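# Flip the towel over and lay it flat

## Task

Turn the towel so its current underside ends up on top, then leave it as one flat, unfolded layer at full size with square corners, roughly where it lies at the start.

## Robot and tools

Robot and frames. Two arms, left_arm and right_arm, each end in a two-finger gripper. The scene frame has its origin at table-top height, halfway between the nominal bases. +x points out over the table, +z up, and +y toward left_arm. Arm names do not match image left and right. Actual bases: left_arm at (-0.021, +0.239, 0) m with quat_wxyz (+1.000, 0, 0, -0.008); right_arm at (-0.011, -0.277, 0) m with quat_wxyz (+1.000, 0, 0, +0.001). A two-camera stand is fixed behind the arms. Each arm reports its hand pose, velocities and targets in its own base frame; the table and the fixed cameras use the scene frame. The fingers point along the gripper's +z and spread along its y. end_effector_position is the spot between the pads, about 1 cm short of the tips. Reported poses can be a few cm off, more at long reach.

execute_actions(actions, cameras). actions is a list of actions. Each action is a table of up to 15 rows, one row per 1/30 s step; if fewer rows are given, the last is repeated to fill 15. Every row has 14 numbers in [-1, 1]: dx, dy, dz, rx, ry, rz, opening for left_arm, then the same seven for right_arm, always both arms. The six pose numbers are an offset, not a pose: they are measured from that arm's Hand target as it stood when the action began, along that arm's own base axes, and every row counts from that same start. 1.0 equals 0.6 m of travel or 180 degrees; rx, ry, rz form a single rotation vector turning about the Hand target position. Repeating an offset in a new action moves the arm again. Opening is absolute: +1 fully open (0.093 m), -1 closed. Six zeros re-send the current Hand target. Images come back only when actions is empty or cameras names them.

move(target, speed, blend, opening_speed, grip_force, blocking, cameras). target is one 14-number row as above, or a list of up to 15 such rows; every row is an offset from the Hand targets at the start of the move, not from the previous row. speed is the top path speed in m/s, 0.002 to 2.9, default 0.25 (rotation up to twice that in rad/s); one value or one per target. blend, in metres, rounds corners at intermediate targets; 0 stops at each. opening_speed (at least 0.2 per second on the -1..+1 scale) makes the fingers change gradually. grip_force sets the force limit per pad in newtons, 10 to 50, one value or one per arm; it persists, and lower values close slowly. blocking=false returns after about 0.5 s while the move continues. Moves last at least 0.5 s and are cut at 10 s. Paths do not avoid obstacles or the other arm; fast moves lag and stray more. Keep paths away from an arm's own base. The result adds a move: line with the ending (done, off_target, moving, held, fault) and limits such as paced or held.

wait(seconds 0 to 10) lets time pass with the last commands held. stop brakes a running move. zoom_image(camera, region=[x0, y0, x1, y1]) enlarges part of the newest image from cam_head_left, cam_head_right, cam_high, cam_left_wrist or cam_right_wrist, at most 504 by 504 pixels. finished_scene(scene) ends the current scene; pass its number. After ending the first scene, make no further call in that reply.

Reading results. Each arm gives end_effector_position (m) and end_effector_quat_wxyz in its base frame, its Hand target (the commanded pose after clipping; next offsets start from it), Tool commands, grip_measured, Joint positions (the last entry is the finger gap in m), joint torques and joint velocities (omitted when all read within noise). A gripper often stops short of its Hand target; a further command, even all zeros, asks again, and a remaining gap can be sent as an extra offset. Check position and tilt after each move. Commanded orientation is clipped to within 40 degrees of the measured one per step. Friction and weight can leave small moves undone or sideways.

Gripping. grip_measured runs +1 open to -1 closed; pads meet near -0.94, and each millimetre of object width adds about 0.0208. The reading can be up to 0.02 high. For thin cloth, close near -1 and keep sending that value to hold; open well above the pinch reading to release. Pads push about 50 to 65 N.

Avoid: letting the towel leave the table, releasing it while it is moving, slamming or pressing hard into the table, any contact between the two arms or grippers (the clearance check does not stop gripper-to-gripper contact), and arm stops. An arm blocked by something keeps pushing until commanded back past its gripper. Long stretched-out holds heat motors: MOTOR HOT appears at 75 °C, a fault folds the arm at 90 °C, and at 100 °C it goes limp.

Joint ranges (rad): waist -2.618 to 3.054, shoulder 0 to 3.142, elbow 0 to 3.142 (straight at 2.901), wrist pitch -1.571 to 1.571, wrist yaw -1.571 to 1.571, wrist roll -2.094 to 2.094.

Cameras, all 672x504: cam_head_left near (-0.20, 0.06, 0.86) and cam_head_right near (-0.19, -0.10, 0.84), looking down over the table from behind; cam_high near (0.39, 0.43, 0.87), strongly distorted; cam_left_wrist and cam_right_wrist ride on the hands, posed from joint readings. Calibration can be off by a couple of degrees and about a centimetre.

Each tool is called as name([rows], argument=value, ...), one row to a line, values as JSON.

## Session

execute_actions(actions=[], cameras=["cam_head_left","cam_head_right","cam_high"])

Nothing of this call was run. Scene 2 begins with your next reply.

execute_actions(actions=[])

Scene clock: 0.00 s.
left_arm: end_effector_position=(+0.3926, -0.0070, +0.1094) grip_measured=+1.000 end_effector_quat_wxyz=(+0.592, -0.030, +0.803, +0.058) | right_arm: end_effector_position=(+0.3915, -0.0293, +0.0890) grip_measured=+1.000 end_effector_quat_wxyz=(+0.566, +0.067, +0.820, -0.061)
Joint positions: left_arm=[-0.123 1.516 0.385 0.825 -0.246 -0.017 0.093] | right_arm=[0.001 1.561 0.388 0.807 0.177 0.041 0.093]
Joint velocities: within noise
Joint torques (N m): no reading
Heat: left arm: 39 °C; right arm: 33 °C.
Hand target: left_arm +0.3927, -0.0071, +0.1090; +0.590, -0.029, +0.805, +0.058 | right_arm +0.3937, -0.0293, +0.0938; +0.571, +0.067, +0.816, -0.061
Tool commands: left_gripper/opening=+1.0 right_gripper/opening=+1.0
camera_calibration:
cam_left_wrist: T_world_to_cam=[[0.11016, -0.993275, -0.0356383, -0.0497362], [-0.650968, -0.0450077, -0.75777, 0.377467], [0.75107, 0.106675, -0.651548, -0.138026], [0, 0, 0, 1]] pos_world=[0.354864, -0.0176888, 0.19433]
cam_right_wrist: T_world_to_cam=[[-0.178404, -0.983881, 0.012256, 0.0409235], [-0.701554, 0.118457, -0.702701, 0.377239], [0.689923, -0.133963, -0.711379, -0.117639], [0, 0, 0, 1]] pos_world=[0.353116, -0.020182, 0.180899]

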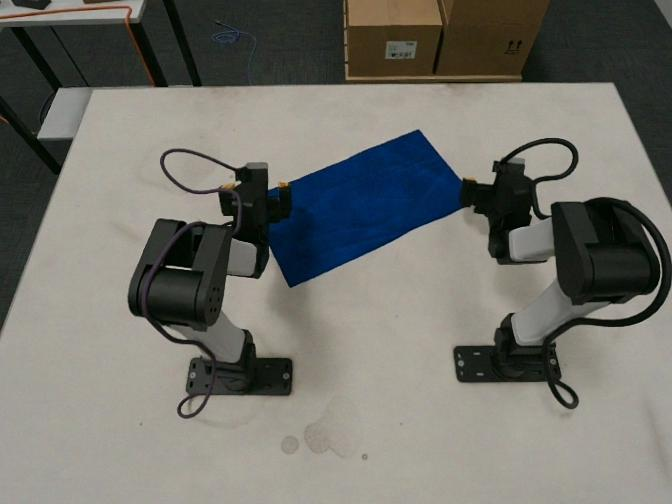

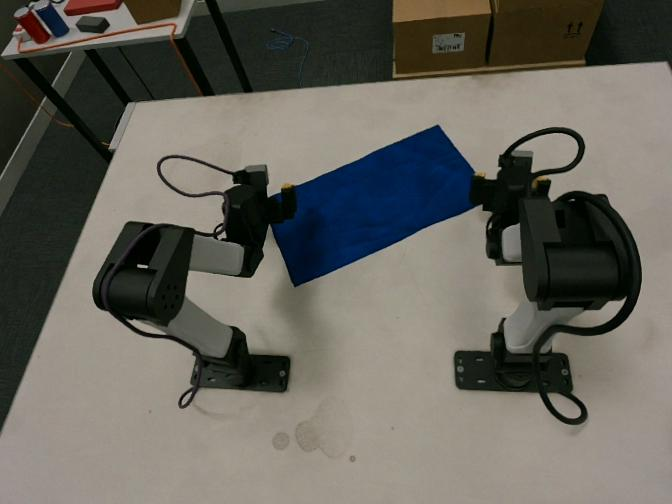

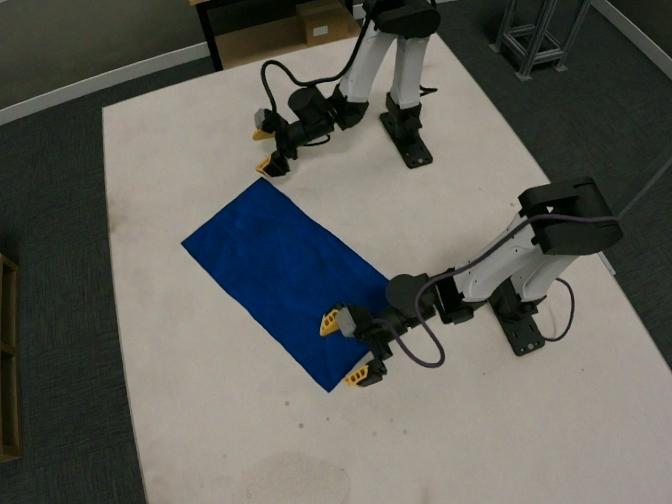

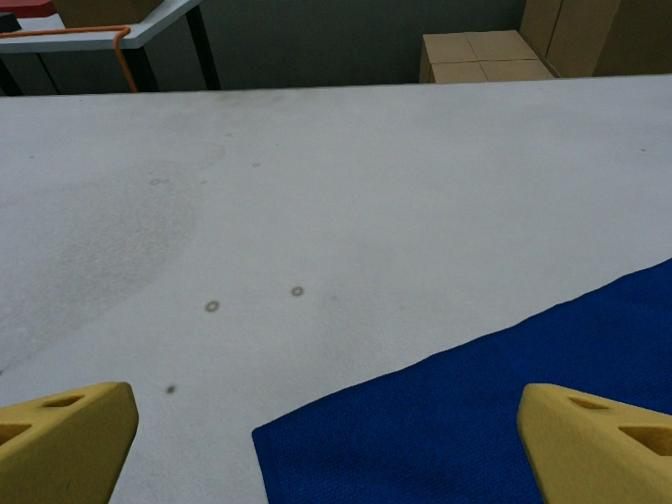

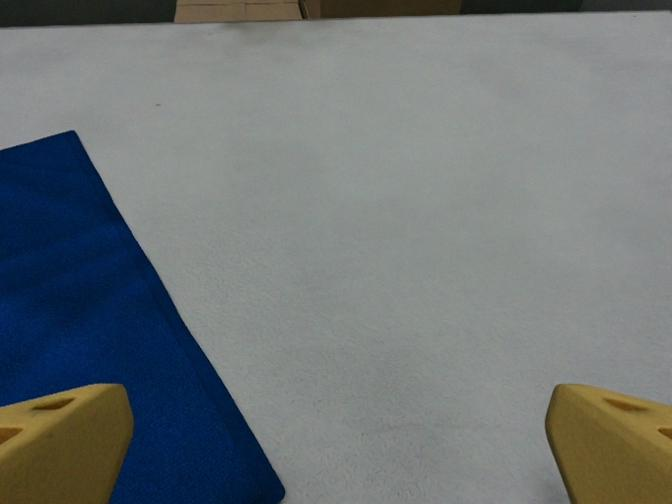

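move(target=[0.085,0.032,0.03,-0.0903,0.2509,0.1057,-0.3,0.385,0.242,0.05,-0.0162,0.1804,0.1907,-0.3], speed=0.4, cameras=["cam_head_left","cam_left_wrist","cam_right_wrist"])

Scene clock: 7.90 s.
left_arm: end_effector_position=(+0.4441, +0.0120, +0.1304) grip_measured=-0.298 end_effector_quat_wxyz=(+0.223, -0.209, +0.951, +0.051) | right_arm: end_effector_position=(+0.6247, +0.1105, +0.1294) grip_measured=-0.298 end_effector_quat_wxyz=(+0.324, -0.197, +0.923, +0.068)
Joint positions: left_arm=[-0.053 1.86 1.55 -0.847 -0.213 -0.442 0.031] | right_arm=[0.128 2.591 2.624 -0.95 -0.179 -0.231 0.031]
Joint torques (N m): left_arm=[0.38 -8.75 9.48 0.8 0.06 -0.19] | right_arm=[0.81 -12.18 10.35 1.33 -0.2 -0.26]
Heat: left arm: 40 °C; right arm: 35 °C.
Hand target: left_arm +0.4436, +0.0121, +0.1270; +0.211, -0.214, +0.952, +0.048 | right_arm +0.6248, +0.1158, +0.1236; +0.318, -0.207, +0.923, +0.072
Off the commanded pose: left_arm 0.003 m, 2 deg | right_arm 0.008 m, 1 deg.
move: done
camera_calibration:
cam_left_wrist: T_world_to_cam=[[0.431165, -0.902117, 0.0167604, -0.186342], [-0.90077, -0.431444, -0.049698, 0.450923], [0.0520647, 0.00633078, -0.998624, 0.191798], [0, 0, 0, 1]] pos_world=[0.476536, 0.025232, 0.217067]
cam_right_wrist: T_world_to_cam=[[0.401296, -0.915904, -0.00901456, -0.147365], [-0.889872, -0.387521, -0.240739, 0.666395], [0.217, 0.104629, -0.970548, 0.0714393], [0, 0, 0, 1]] pos_world=[0.636641, 0.115795, 0.228434]
Images, in order (width x height): cam_head_left 672x504, cam_left_wrist 672x504, cam_right_wrist 672x504.

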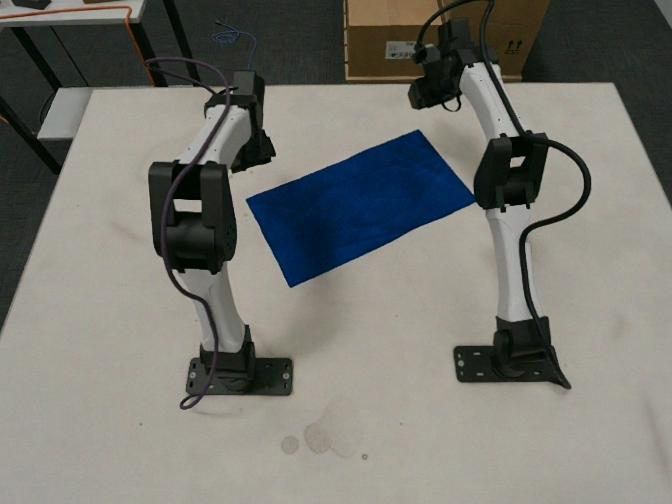

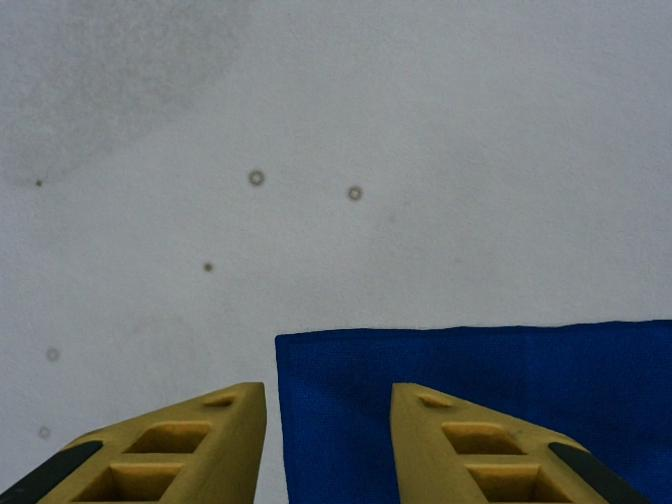

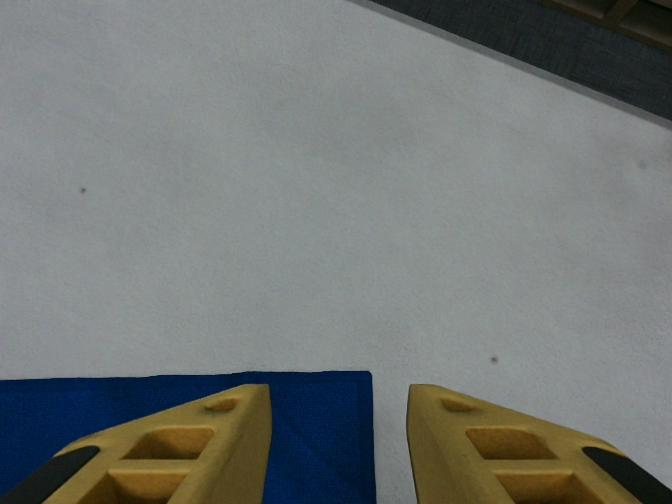

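move([
  [-0.013,-0.002,-0.14,0,0,0,-0.3,-0.01,0.008,-0.14,0,0,0,-0.3],
  [-0.015,-0.002,-0.212,0,0,0,-0.3,-0.012,0.008,-0.208,0,0,0,-0.3],
  [-0.015,-0.002,-0.212,0,0,0,-1,-0.012,0.008,-0.208,0,0,0,-1],
], speed=[0.25,0.06,0.06], opening_speed=1.2, blend=[0.01,0,0], cameras=["cam_left_wrist","cam_right_wrist"])

Scene clock: 12.77 s.
left_arm: end_effector_position=(+0.4486, +0.0119, +0.0265) grip_measured=-0.974 end_effector_quat_wxyz=(+0.248, -0.214, +0.944, +0.045) | right_arm: end_effector_position=(+0.6337, +0.1192, +0.0282) grip_measured=-0.974 end_effector_quat_wxyz=(+0.358, -0.205, +0.908, +0.073)
Joint positions: left_arm=[-0.054 1.95 1.218 -0.373 -0.216 -0.448 0] | right_arm=[0.135 2.548 2.091 -0.388 -0.194 -0.233 0]
Joint torques (N m): left_arm=[0.09 -7.05 4.86 0.99 0.08 -0.18] | right_arm=[1.09 -12.67 5.29 1.25 -0.02 -0.15]
Heat: left arm: 41 °C; right arm: 37 °C.
Hand target: left_arm +0.4346, +0.0108, -0.0003; +0.211, -0.214, +0.953, +0.048 | right_arm +0.6176, +0.1207, -0.0011; +0.318, -0.207, +0.923, +0.072
Off the commanded pose: left_arm 0.030 m, 4 deg | right_arm 0.034 m, 5 deg.
move: off_target (left_arm, right_arm); target 3's new opening was sent with right_arm's hand 0.031 m and 4 deg from that target
camera_calibration:
cam_left_wrist: T_world_to_cam=[[0.434344, -0.899767, 0.0419999, -0.188721], [-0.894575, -0.436348, -0.0966251, 0.448298], [0.105267, 0.00439657, -0.994434, 0.063862], [0, 0, 0, 1]] pos_world=[0.476283, 0.0255283, 0.11475]
cam_right_wrist: T_world_to_cam=[[0.418924, -0.908019, 0.00193774, -0.156313], [-0.862824, -0.398736, -0.310716, 0.63963], [0.282909, 0.128495, -0.950501, -0.0748356], [0, 0, 0, 1]] pos_world=[0.638543, 0.122724, 0.127915]
Images, in order (width x height): cam_left_wrist 672x504, cam_right_wrist 672x504.

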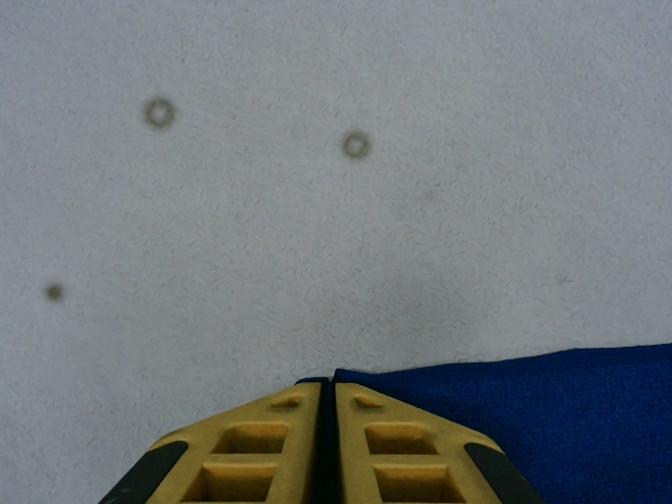

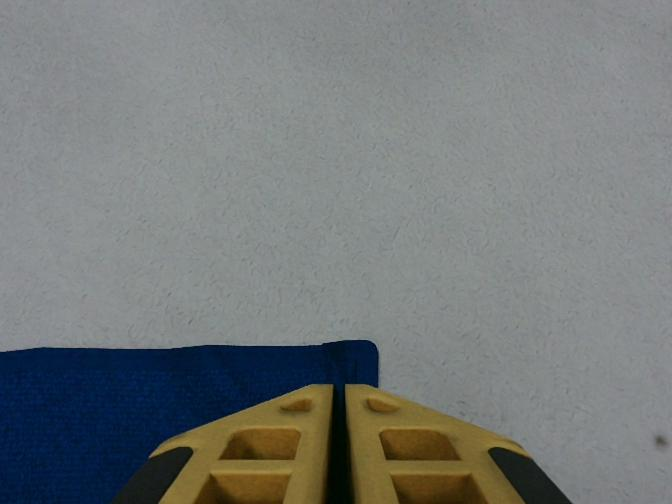

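move([
  [-0.004,0.008,0.417,0.059,-0.126,0,-1,0.012,-0.006,0.417,0.047,-0.1,0,-1],
  [-0.185,-0.078,0.275,0.075,-0.16,0,-1,-0.169,-0.092,0.275,0.065,-0.137,0,-1],
  [-0.328,-0.145,0.113,0.094,-0.2,0,-1,-0.312,-0.159,0.113,0.083,-0.176,0,-1],
], speed=0.16, blend=[0.015,0.04,0], cameras=["all"])

Scene clock: 19.90 s.
left_arm: end_effector_position=(+0.2391, -0.0777, +0.0667) grip_measured=-0.975 end_effector_quat_wxyz=(+0.524, -0.191, +0.823, +0.104) | right_arm: end_effector_position=(+0.4294, +0.0306, +0.0689) grip_measured=-0.974 end_effector_quat_wxyz=(+0.578, -0.182, +0.784, +0.136)
Joint positions: left_arm=[-0.949 1.301 0.371 -0.248 -1.088 -1.166 0] | right_arm=[-0.142 1.868 0.559 0.95 -0.57 -0.197 0]
Joint torques (N m): left_arm=[-0.36 -2.73 7.2 0.47 -0.62 -0.2] | right_arm=[-0.68 -6.2 5 2.2 -0.11 -0.1]
Heat: left arm: 41 °C; right arm: 40 °C.
Hand target: left_arm +0.2379, -0.0761, +0.0676; +0.523, -0.186, +0.824, +0.117 | right_arm +0.4304, +0.0253, +0.0667; +0.580, -0.176, +0.784, +0.131
Off the commanded pose: left_arm 0.002 m, 2 deg | right_arm 0.006 m, 1 deg.
move: done
camera_calibration:
cam_left_wrist: T_world_to_cam=[[0.42022, -0.905902, 0.0525039, -0.177779], [-0.670851, -0.349108, -0.654281, 0.216135], [0.611044, 0.23972, -0.754427, 0.00766345], [0, 0, 0, 1]] pos_world=[0.215017, -0.0874328, 0.156528]
cam_right_wrist: T_world_to_cam=[[0.442655, -0.896567, -0.0149961, -0.160631], [-0.604096, -0.285813, -0.743895, 0.355954], [0.662665, 0.338348, -0.668129, -0.15588], [0, 0, 0, 1]] pos_world=[0.38943, 0.0104616, 0.158236]

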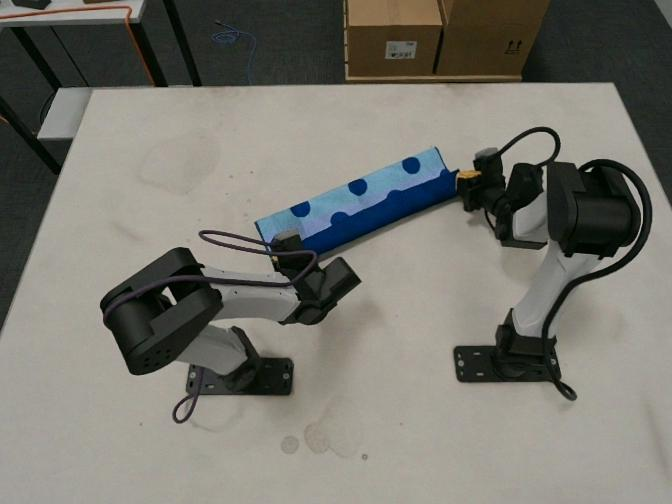

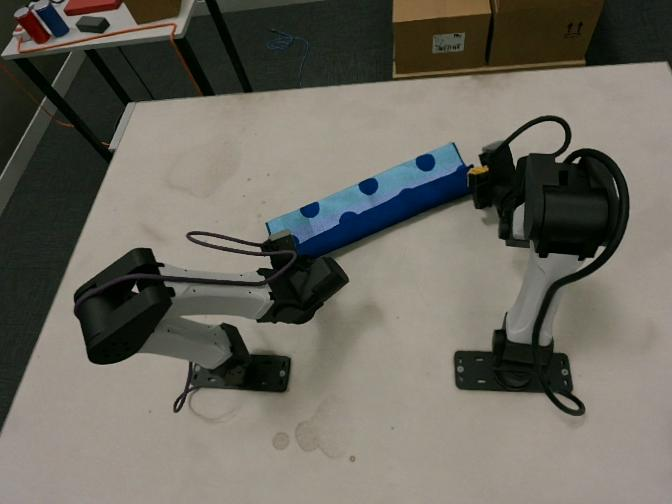

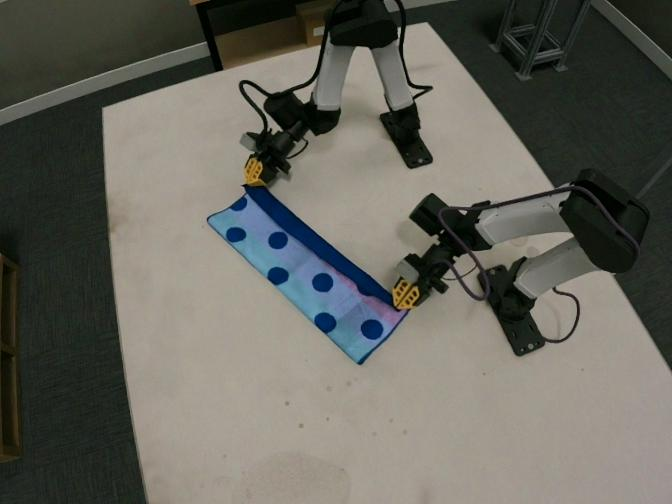

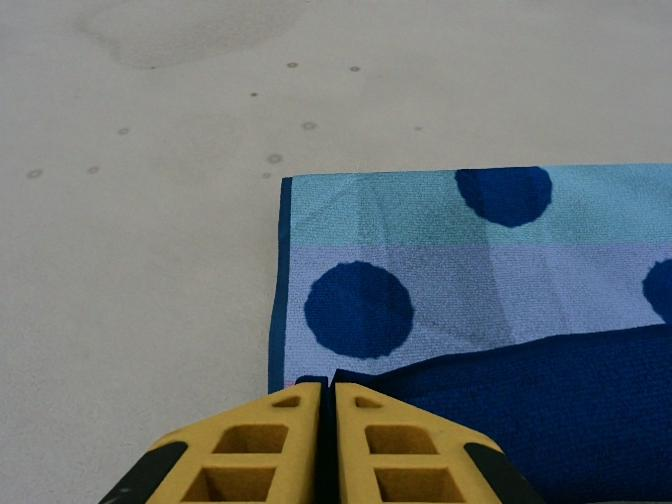

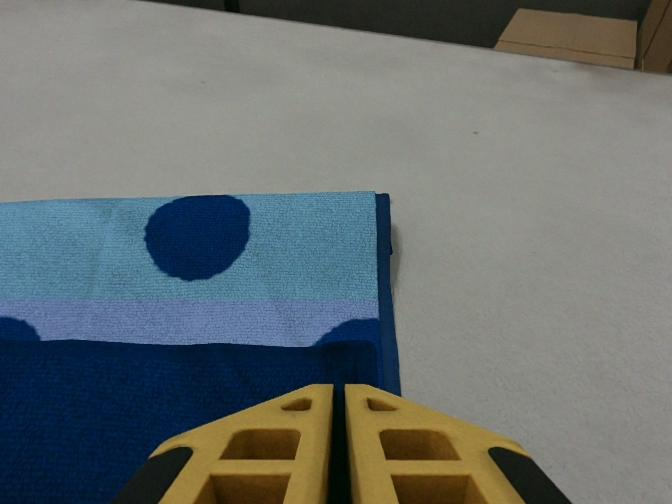

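move([
  [0.15,0.071,0.25,-0.02,0.04,0,-1,0.15,0.071,0.25,-0.02,0.04,0,-1],
  [0.339,0.160,0.355,-0.024,0.05,0,-1,0.339,0.16,0.355,-0.024,0.05,0,-1],
  [0.324,0.153,0.297,-0.02,0.04,0,-1,0.324,0.153,0.297,-0.02,0.04,0,-1],
  [0.166,0.078,0.155,0,0,0,-1,0.166,0.078,0.155,0,0,0,-1],
  [0.02,0.009,0.005,0,0,0,-1,0.02,0.009,0.005,0,0,0,-1],
], speed=[0.22,0.22,0.12,0.16,0.16], blend=[0.04,0,0.02,0.03,0], cameras=["cam_head_left","cam_head_right","cam_high"])

Scene clock: 28.17 s.
left_arm: end_effector_position=(+0.2512, -0.0727, +0.0699) grip_measured=-0.975 end_effector_quat_wxyz=(+0.525, -0.190, +0.823, +0.102) | right_arm: end_effector_position=(+0.4419, +0.0353, +0.0727) grip_measured=-0.974 end_effector_quat_wxyz=(+0.577, -0.176, +0.785, +0.139)
Joint positions: left_arm=[-0.876 1.276 0.35 -0.124 -1.054 -1.023 0] | right_arm=[-0.119 1.884 0.609 0.923 -0.546 -0.173 0]
Joint torques (N m): left_arm=[-0.36 -2.7 7.45 0.66 -0.61 -0.19] | right_arm=[-0.58 -6.41 5.12 2.21 -0.15 -0.23]
Heat: left arm: 42 °C; right arm: 41 °C.
Hand target: left_arm +0.2499, -0.0708, +0.0705; +0.523, -0.186, +0.824, +0.117 | right_arm +0.4424, +0.0307, +0.0697; +0.581, -0.176, +0.784, +0.131
Off the commanded pose: left_arm 0.002 m, 2 deg | right_arm 0.006 m, 1 deg.
move: done; blend cut to 0.0181 m at target 3
Images, in order (width x height): cam_head_left 672x504, cam_head_right 672x504, cam_high 672x504.

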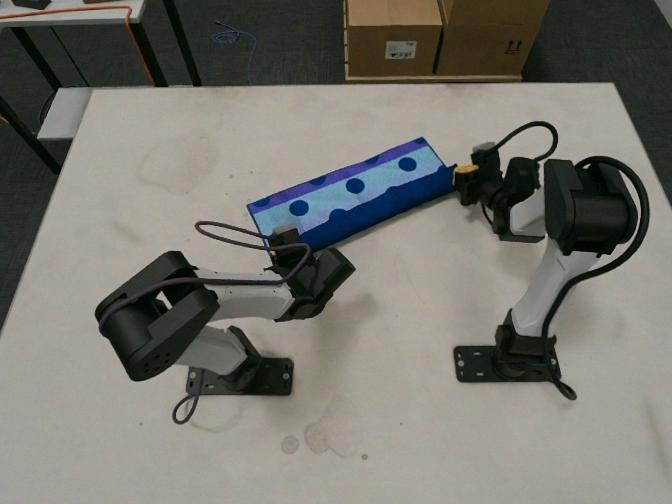

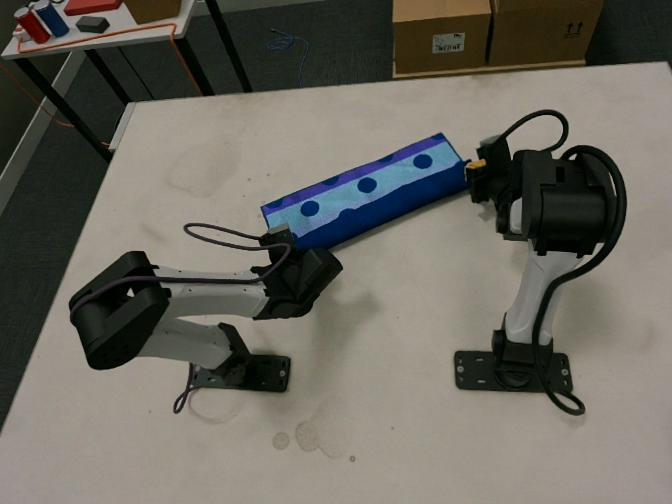

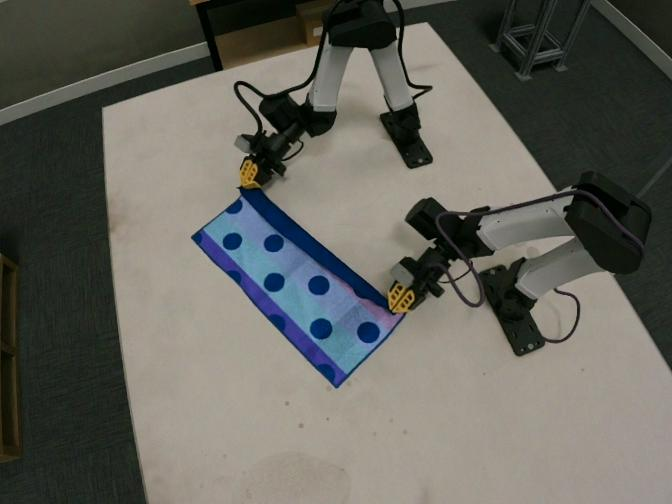

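move([
  [-0.023,-0.011,0.0,0,0,0,-1,-0.023,-0.011,0.0,0,0,0,-1],
  [-0.023,-0.011,0.0,0,0,0,-0.3,-0.023,-0.011,0.0,0,0,0,-0.3],
  [-0.06,-0.03,0.04,0,0,0,-0.3,-0.08,-0.04,0.05,0,0,0,-0.3],
  [-0.05,-0.03,0.13,0,0,0,-0.3,-0.12,-0.1,0.13,0,0,0,-0.3],
], speed=[0.08,0.1,0.12,0.25], blend=[0,0,0.02,0], cameras=["cam_head_left","cam_head_right","cam_high","cam_left_wrist"])

Scene clock: 32.67 s.
left_arm: end_effector_position=(+0.2192, -0.0871, +0.1446) grip_measured=-0.302 end_effector_quat_wxyz=(+0.523, -0.185, +0.824, +0.115) | right_arm: end_effector_position=(+0.3668, -0.0265, +0.1351) grip_measured=-0.302 end_effector_quat_wxyz=(+0.570, -0.166, +0.792, +0.139)
Joint positions: left_arm=[-1.079 1.185 0.672 -0.943 -1.127 -1.447 0.031] | right_arm=[-0.405 1.401 0.507 0.434 -0.796 -0.309 0.031]
Joint torques (N m): left_arm=[-0.13 -2.48 8.76 0.15 -0.55 -0.18] | right_arm=[-0.28 -6.26 9.46 1.64 -0.31 -0.25]
Heat: left arm: 42 °C; right arm: 40 °C.
Hand target: left_arm +0.2198, -0.0887, +0.1485; +0.523, -0.186, +0.824, +0.117 | right_arm +0.3704, -0.0293, +0.1477; +0.581, -0.176, +0.784, +0.131
Off the commanded pose: left_arm 0.004 m, 0 deg | right_arm 0.013 m, 2 deg.
move: off_target (right_arm); target 2's new opening was sent with right_arm's hand 0.011 m and 3 deg from that target
camera_calibration:
cam_left_wrist: T_world_to_cam=[[0.421664, -0.906397, 0.025364, -0.178517], [-0.676142, -0.332939, -0.657255, 0.253574], [0.604179, 0.259991, -0.753241, 0.0839437], [0, 0, 0, 1]] pos_world=[0.196009, -0.0992072, 0.234421]
Images, in order (width x height): cam_head_left 672x504, cam_head_right 672x504, cam_high 672x504, cam_left_wrist 672x504.

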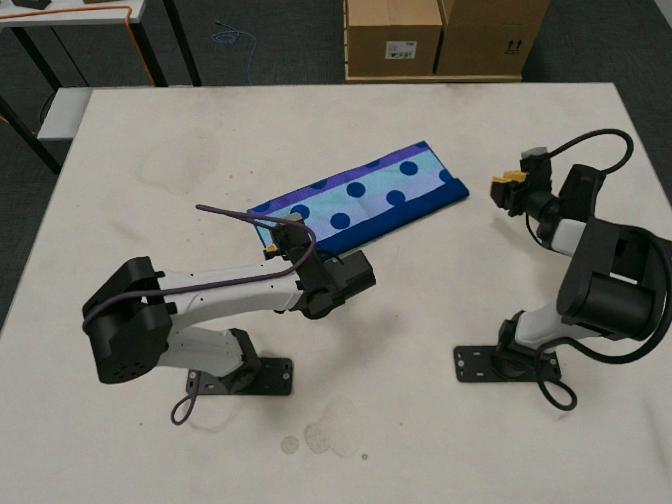

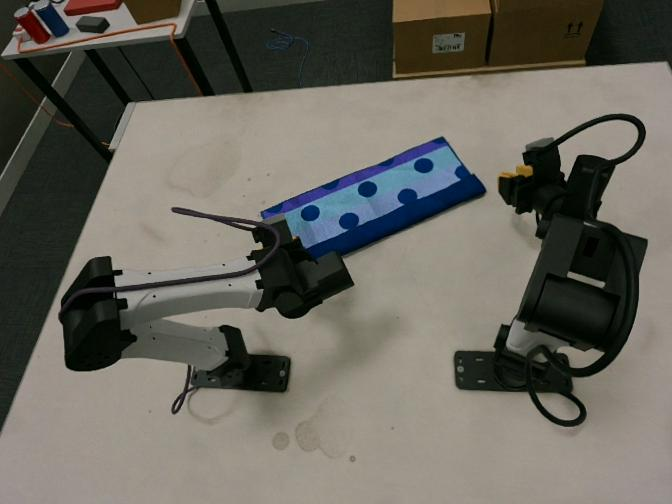

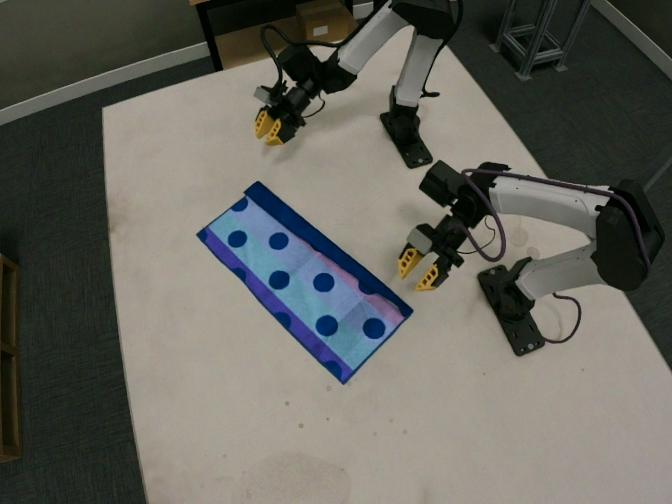

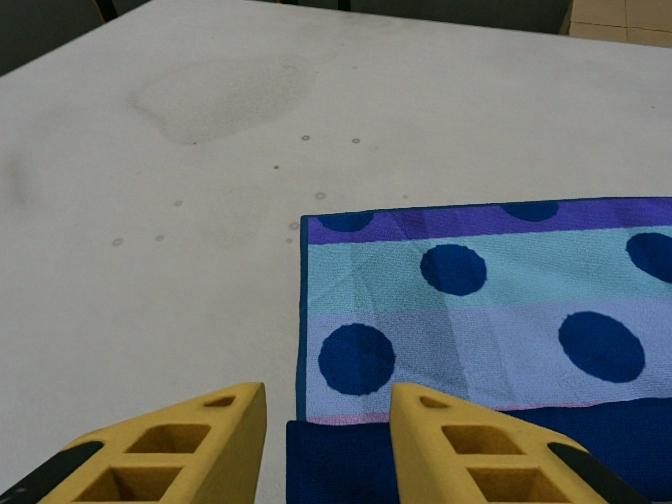

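move(target=[0.057,0.025,-0.06,-0.071,0.151,0,-0.3,0.123,0.117,-0.06,-0.071,0.151,0,-0.3], speed=0.3, cameras=["cam_left_wrist","cam_right_wrist"])

Scene clock: 36.33 s.
left_arm: end_effector_position=(+0.2487, -0.0693, +0.1091) grip_measured=-0.302 end_effector_quat_wxyz=(+0.290, -0.210, +0.931, +0.075) | right_arm: end_effector_position=(+0.4393, +0.0404, +0.1101) grip_measured=-0.302 end_effector_quat_wxyz=(+0.360, -0.205, +0.906, +0.084)
Joint positions: left_arm=[-0.608 1.211 0.8 -0.844 -0.53 -0.965 0.031] | right_arm=[-0.03 1.688 1.098 -0.283 -0.324 -0.356 0.031]
Joint torques (N m): left_arm=[0.49 -3.14 9.13 0.9 -0.15 0.01] | right_arm=[0.85 -6.52 10.33 1.42 -0.06 -0.06]
Heat: left arm: 42 °C; right arm: 40 °C.
Hand target: left_arm +0.2540, -0.0737, +0.1125; +0.291, -0.210, +0.931, +0.066 | right_arm +0.4442, +0.0409, +0.1117; +0.357, -0.203, +0.908, +0.081
Off the commanded pose: left_arm 0.008 m, 1 deg | right_arm 0.005 m, 1 deg.
move: done
camera_calibration:
cam_left_wrist: T_world_to_cam=[[0.441938, -0.89704, 0.00326409, -0.175891], [-0.879616, -0.434062, -0.19459, 0.249175], [0.175972, 0.0831256, -0.980879, 0.153774], [0, 0, 0, 1]] pos_world=[0.269851, -0.062406, 0.199895]
cam_right_wrist: T_world_to_cam=[[0.427089, -0.904068, -0.0159762, -0.148436], [-0.858751, -0.400023, -0.3202, 0.465314], [0.283092, 0.150474, -0.947215, 0.0668765], [0, 0, 0, 1]] pos_world=[0.444052, 0.0418769, 0.209969]
Images, in order (width x height): cam_left_wrist 672x504, cam_right_wrist 672x504.

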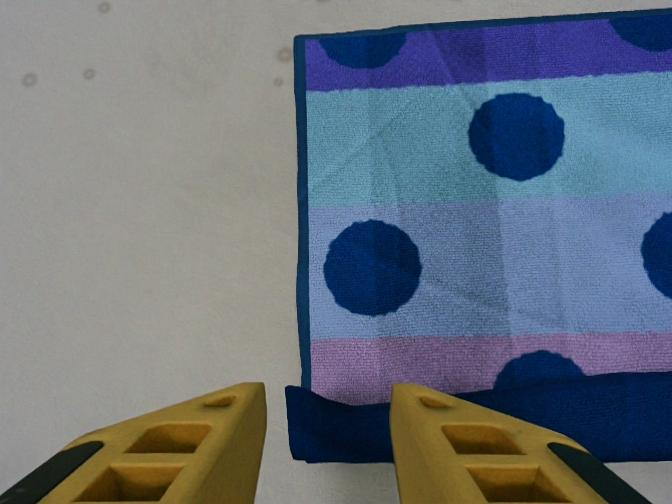

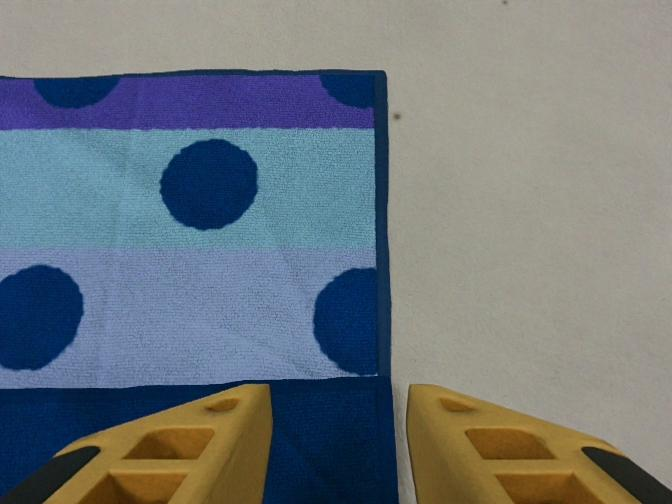

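move([
  [-0.016,-0.014,-0.12,0,0,0,-0.3,0.005,0.005,-0.12,0,0,0,-0.3],
  [-0.016,-0.014,-0.164,0,0,0,-0.3,0.005,0.005,-0.163,0,0,0,-0.3],
  [-0.016,-0.014,-0.164,0,0,0,-1,0.005,0.005,-0.163,0,0,0,-1],
  [-0.02,-0.012,-0.09,0,0,0,-1,0.005,0.003,-0.09,0,0,0,-1],
], speed=[0.2,0.05,0.05,0.08], opening_speed=1.2, blend=[0.01,0,0,0], cameras=["all"])

Scene clock: 41.47 s.
left_arm: end_effector_position=(+0.2451, -0.0800, +0.0551) grip_measured=-0.976 end_effector_quat_wxyz=(+0.298, -0.210, +0.929, +0.066) | right_arm: end_effector_position=(+0.4393, +0.0432, +0.0385) grip_measured=-0.974 end_effector_quat_wxyz=(+0.339, -0.206, +0.914, +0.088)
Joint positions: left_arm=[-0.661 1.286 0.62 -0.592 -0.545 -1.017 0] | right_arm=[-0.022 1.836 0.987 -0.07 -0.319 -0.356 0]
Joint torques (N m): left_arm=[-0.4 -5.01 8.28 0.45 -0.19 -0.18] | right_arm=[0.58 -11.26 9.09 1.41 -0.1 -0.02]
Heat: left arm: 43 °C; right arm: 39 °C.
Hand target: left_arm +0.2421, -0.0809, +0.0585; +0.291, -0.210, +0.931, +0.066 | right_arm +0.4471, +0.0428, +0.0577; +0.357, -0.204, +0.908, +0.081
Off the commanded pose: left_arm 0.005 m, 1 deg | right_arm 0.021 m, 2 deg.
move: off_target (right_arm); target 3's new opening was sent with right_arm's hand 0.015 m and 2 deg from that target
camera_calibration:
cam_left_wrist: T_world_to_cam=[[0.436398, -0.89944, 0.0237448, -0.183659], [-0.878283, -0.431567, -0.205837, 0.231289], [0.195385, 0.0689721, -0.978298, 0.0963173], [0, 0, 0, 1]] pos_world=[0.264466, -0.0720166, 0.146196]
cam_right_wrist: T_world_to_cam=[[0.430462, -0.902021, -0.0325736, -0.148054], [-0.870093, -0.405085, -0.280793, 0.447103], [0.240086, 0.149213, -0.959215, 0.0180037], [0, 0, 0, 1]] pos_world=[0.44843, 0.0448802, 0.13799]

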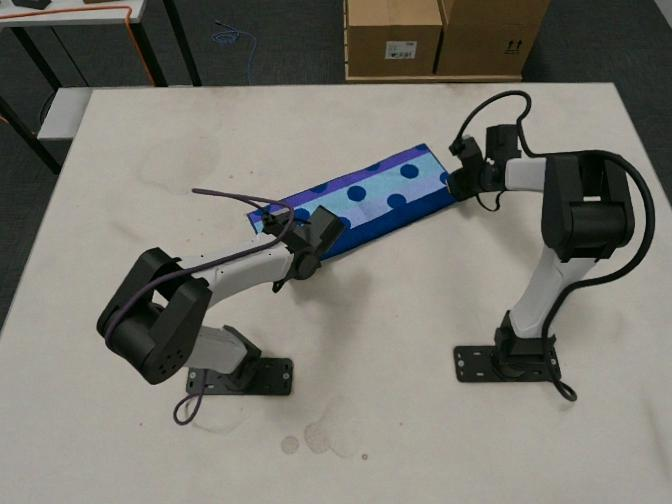

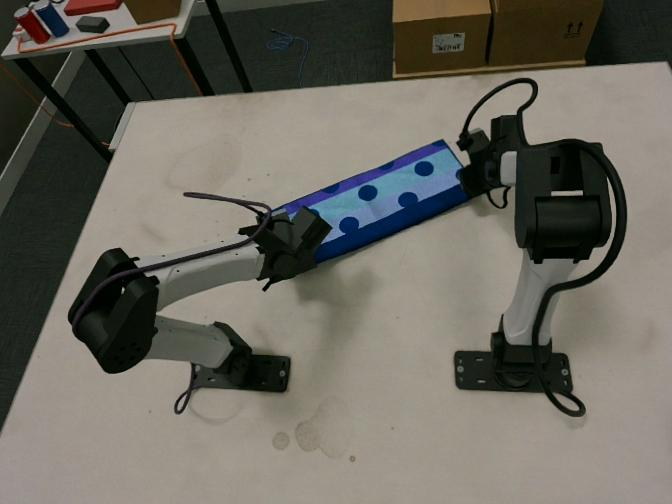

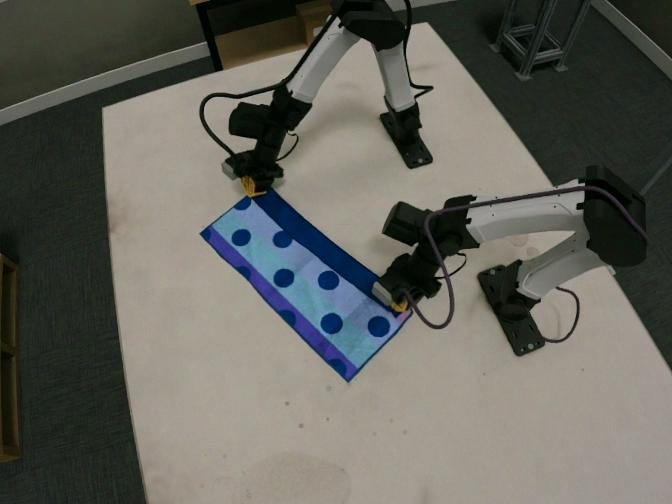

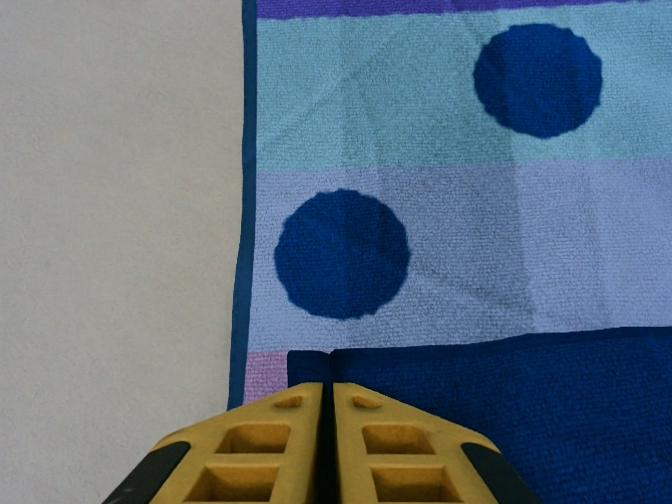

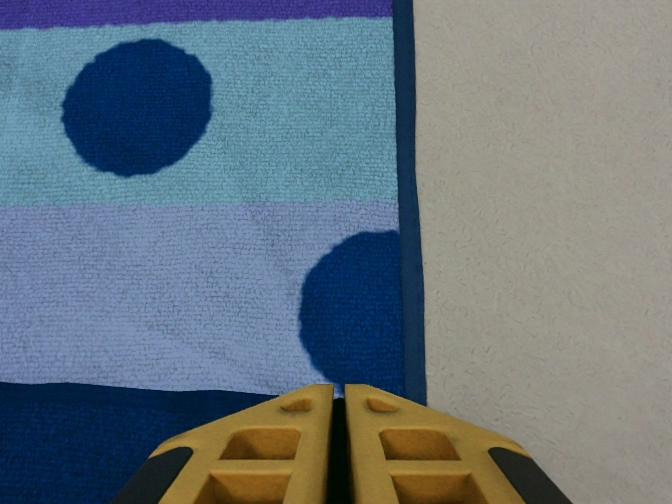

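move(target=[0,0,0.06,0.03,-0.06,0,-1,0,0,0.06,0.03,-0.06,0,-1], speed=0.1, cameras=["cam_head_left","cam_high","cam_left_wrist","cam_right_wrist"])

Scene clock: 43.70 s.
left_arm: end_effector_position=(+0.2429, -0.0819, +0.0876) grip_measured=-0.976 end_effector_quat_wxyz=(+0.384, -0.200, +0.897, +0.086) | right_arm: end_effector_position=(+0.4452, +0.0474, +0.0797) grip_measured=-0.974 end_effector_quat_wxyz=(+0.431, -0.200, +0.873, +0.108)
Joint positions: left_arm=[-0.789 1.212 0.62 -0.642 -0.75 -1.094 0] | right_arm=[-0.041 1.734 0.887 0.13 -0.401 -0.308 0]
Joint torques (N m): left_arm=[-0.46 -4.71 8.72 0.48 -0.51 -0.18] | right_arm=[-0.79 -10.66 6.31 1.92 -0.21 0.03]
Heat: left arm: 43 °C; right arm: 40 °C.
Hand target: left_arm +0.2421, -0.0809, +0.0945; +0.387, -0.201, +0.895, +0.089 | right_arm +0.4471, +0.0428, +0.0937; +0.450, -0.193, +0.865, +0.104
Off the commanded pose: left_arm 0.007 m, 1 deg | right_arm 0.015 m, 3 deg.
move: off_target (right_arm)
camera_calibration:
cam_left_wrist: T_world_to_cam=[[0.428303, -0.90339, 0.021075, -0.183328], [-0.830318, -0.402647, -0.385287, 0.241698], [0.35655, 0.147521, -0.922556, 0.0911065], [0, 0, 0, 1]] pos_world=[0.246722, -0.0817374, 0.181038]
cam_right_wrist: T_world_to_cam=[[0.439731, -0.897709, -0.0274614, -0.150053], [-0.79816, -0.376583, -0.47024, 0.447232], [0.411797, 0.228698, -0.882111, -0.0309013], [0, 0, 0, 1]] pos_world=[0.43567, 0.0407834, 0.178927]
Images, in order (width x height): cam_head_left 672x504, cam_high 672x504, cam_left_wrist 672x504, cam_right_wrist 672x504.

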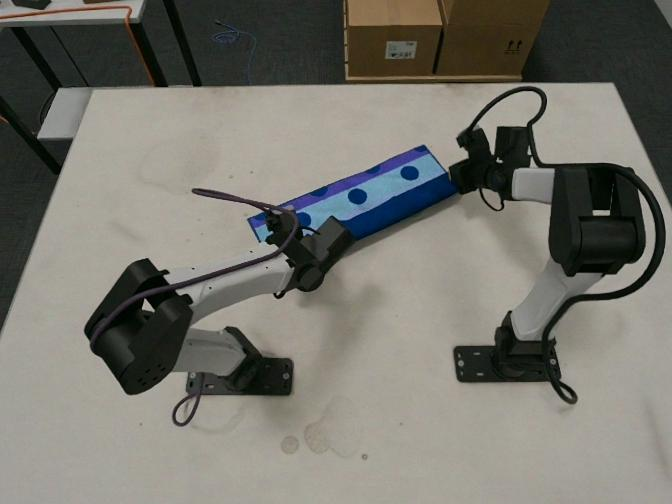

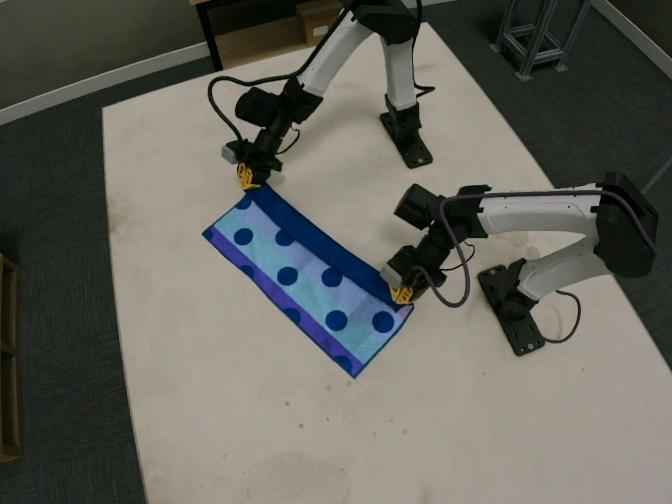

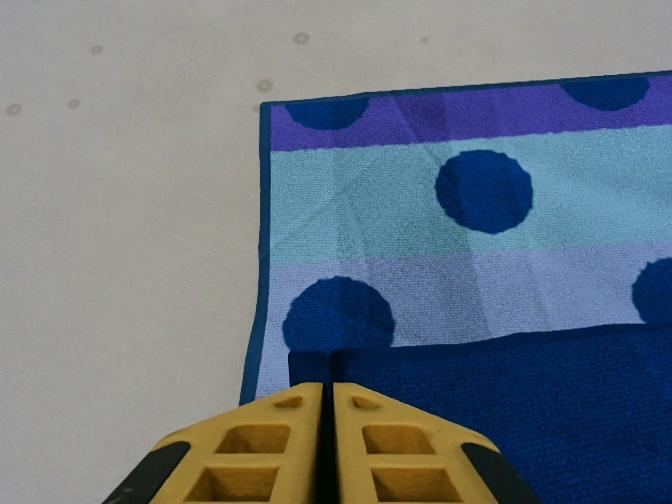

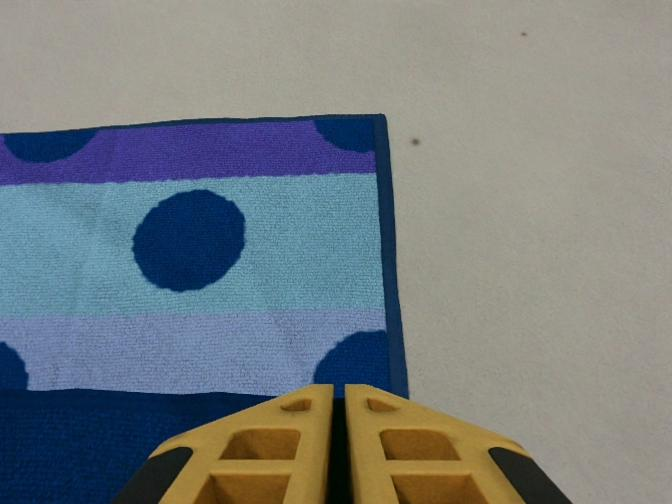

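move([
  [0.15,0.071,0.25,0.02,-0.04,0,-1,0.15,0.071,0.25,0.012,-0.025,0,-1],
  [0.339,0.160,0.31,0.02,-0.04,0,-1,0.339,0.16,0.31,0.012,-0.025,0,-1],
  [0.335,0.158,0.242,0.02,-0.04,0,-1,0.335,0.158,0.242,0.012,-0.025,0,-1],
  [0.151,0.071,0.093,0.036,-0.075,0,-1,0.151,0.071,0.093,0.043,-0.09,0,-1],
  [-0.03,-0.014,-0.05,0.036,-0.075,0,-1,-0.03,-0.014,-0.05,0.043,-0.09,0,-1],
], speed=[0.2,0.2,0.12,0.15,0.13], blend=[0.04,0,0.01,0.03,0], cameras=["cam_head_left","cam_high","cam_left_wrist","cam_right_wrist"])

Scene clock: 53.57 s.
left_arm: end_effector_position=(+0.2249, -0.0900, +0.0629) grip_measured=-0.976 end_effector_quat_wxyz=(+0.500, -0.193, +0.837, +0.105) | right_arm: end_effector_position=(+0.4287, +0.0376, +0.0586) grip_measured=-0.974 end_effector_quat_wxyz=(+0.570, -0.171, +0.791, +0.142)
Joint positions: left_arm=[-1.034 1.36 0.454 -0.476 -1.063 -1.376 0] | right_arm=[-0.115 1.9 0.551 0.98 -0.54 -0.165 0]
Joint torques (N m): left_arm=[-0.44 -3.06 7.09 0.18 -0.61 -0.18] | right_arm=[-0.51 -8.08 4.44 2.14 -0.16 -0.23]
Heat: left arm: 44 °C; right arm: 42 °C.
Hand target: left_arm +0.2241, -0.0894, +0.0645; +0.500, -0.188, +0.837, +0.115 | right_arm +0.4292, +0.0342, +0.0638; +0.580, -0.175, +0.784, +0.134
Off the commanded pose: left_arm 0.002 m, 1 deg | right_arm 0.006 m, 2 deg.
elbow stopped short (right arm): the move would have taken joint 3 (elbow) straighter than the controller allows.
move: done
camera_calibration:
cam_left_wrist: T_world_to_cam=[[0.426078, -0.903756, 0.0410228, -0.183227], [-0.70357, -0.359523, -0.61297, 0.203619], [0.568724, 0.23231, -0.789041, 0.0273651], [0, 0, 0, 1]] pos_world=[0.205766, -0.0987442, 0.153921]
cam_right_wrist: T_world_to_cam=[[0.431816, -0.90097, -0.0422963, -0.147779], [-0.625735, -0.265468, -0.733473, 0.3577], [0.649609, 0.343192, -0.678401, -0.158626], [0, 0, 0, 1]] pos_world=[0.390683, 0.0162525, 0.148501]
Images, in order (width x height): cam_head_left 672x504, cam_high 672x504, cam_left_wrist 672x504, cam_right_wrist 672x504.

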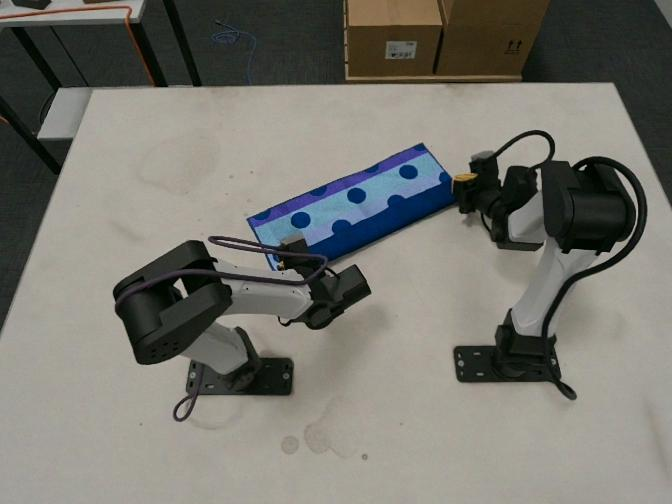

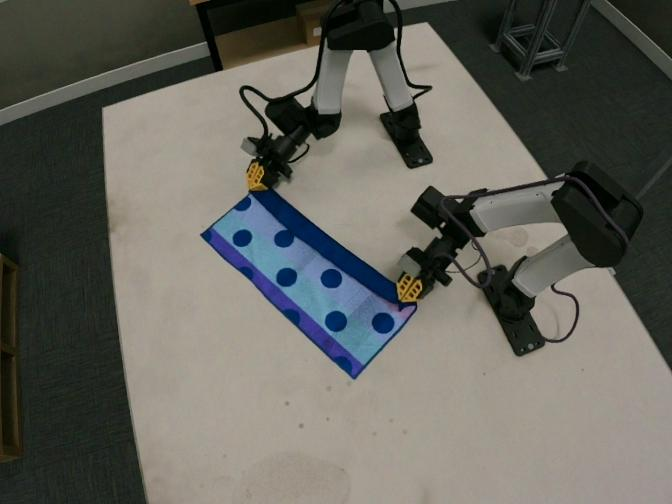

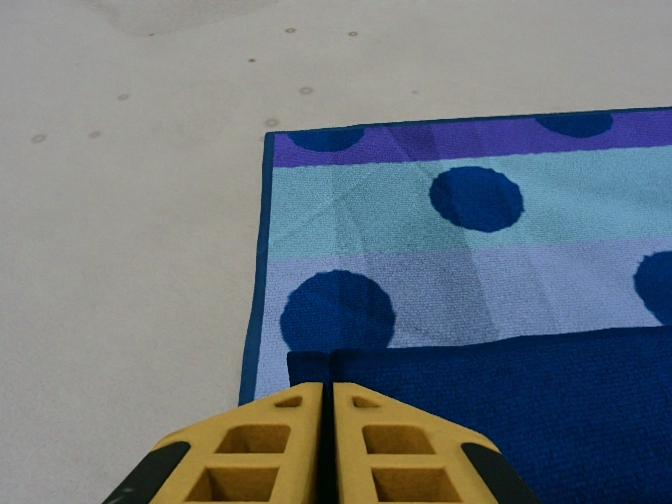

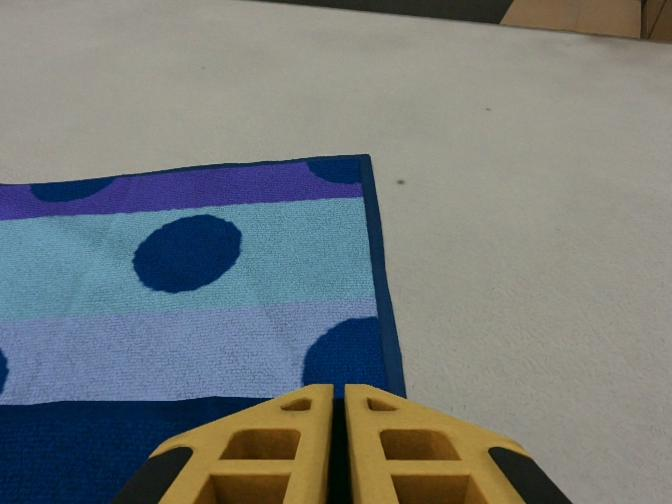

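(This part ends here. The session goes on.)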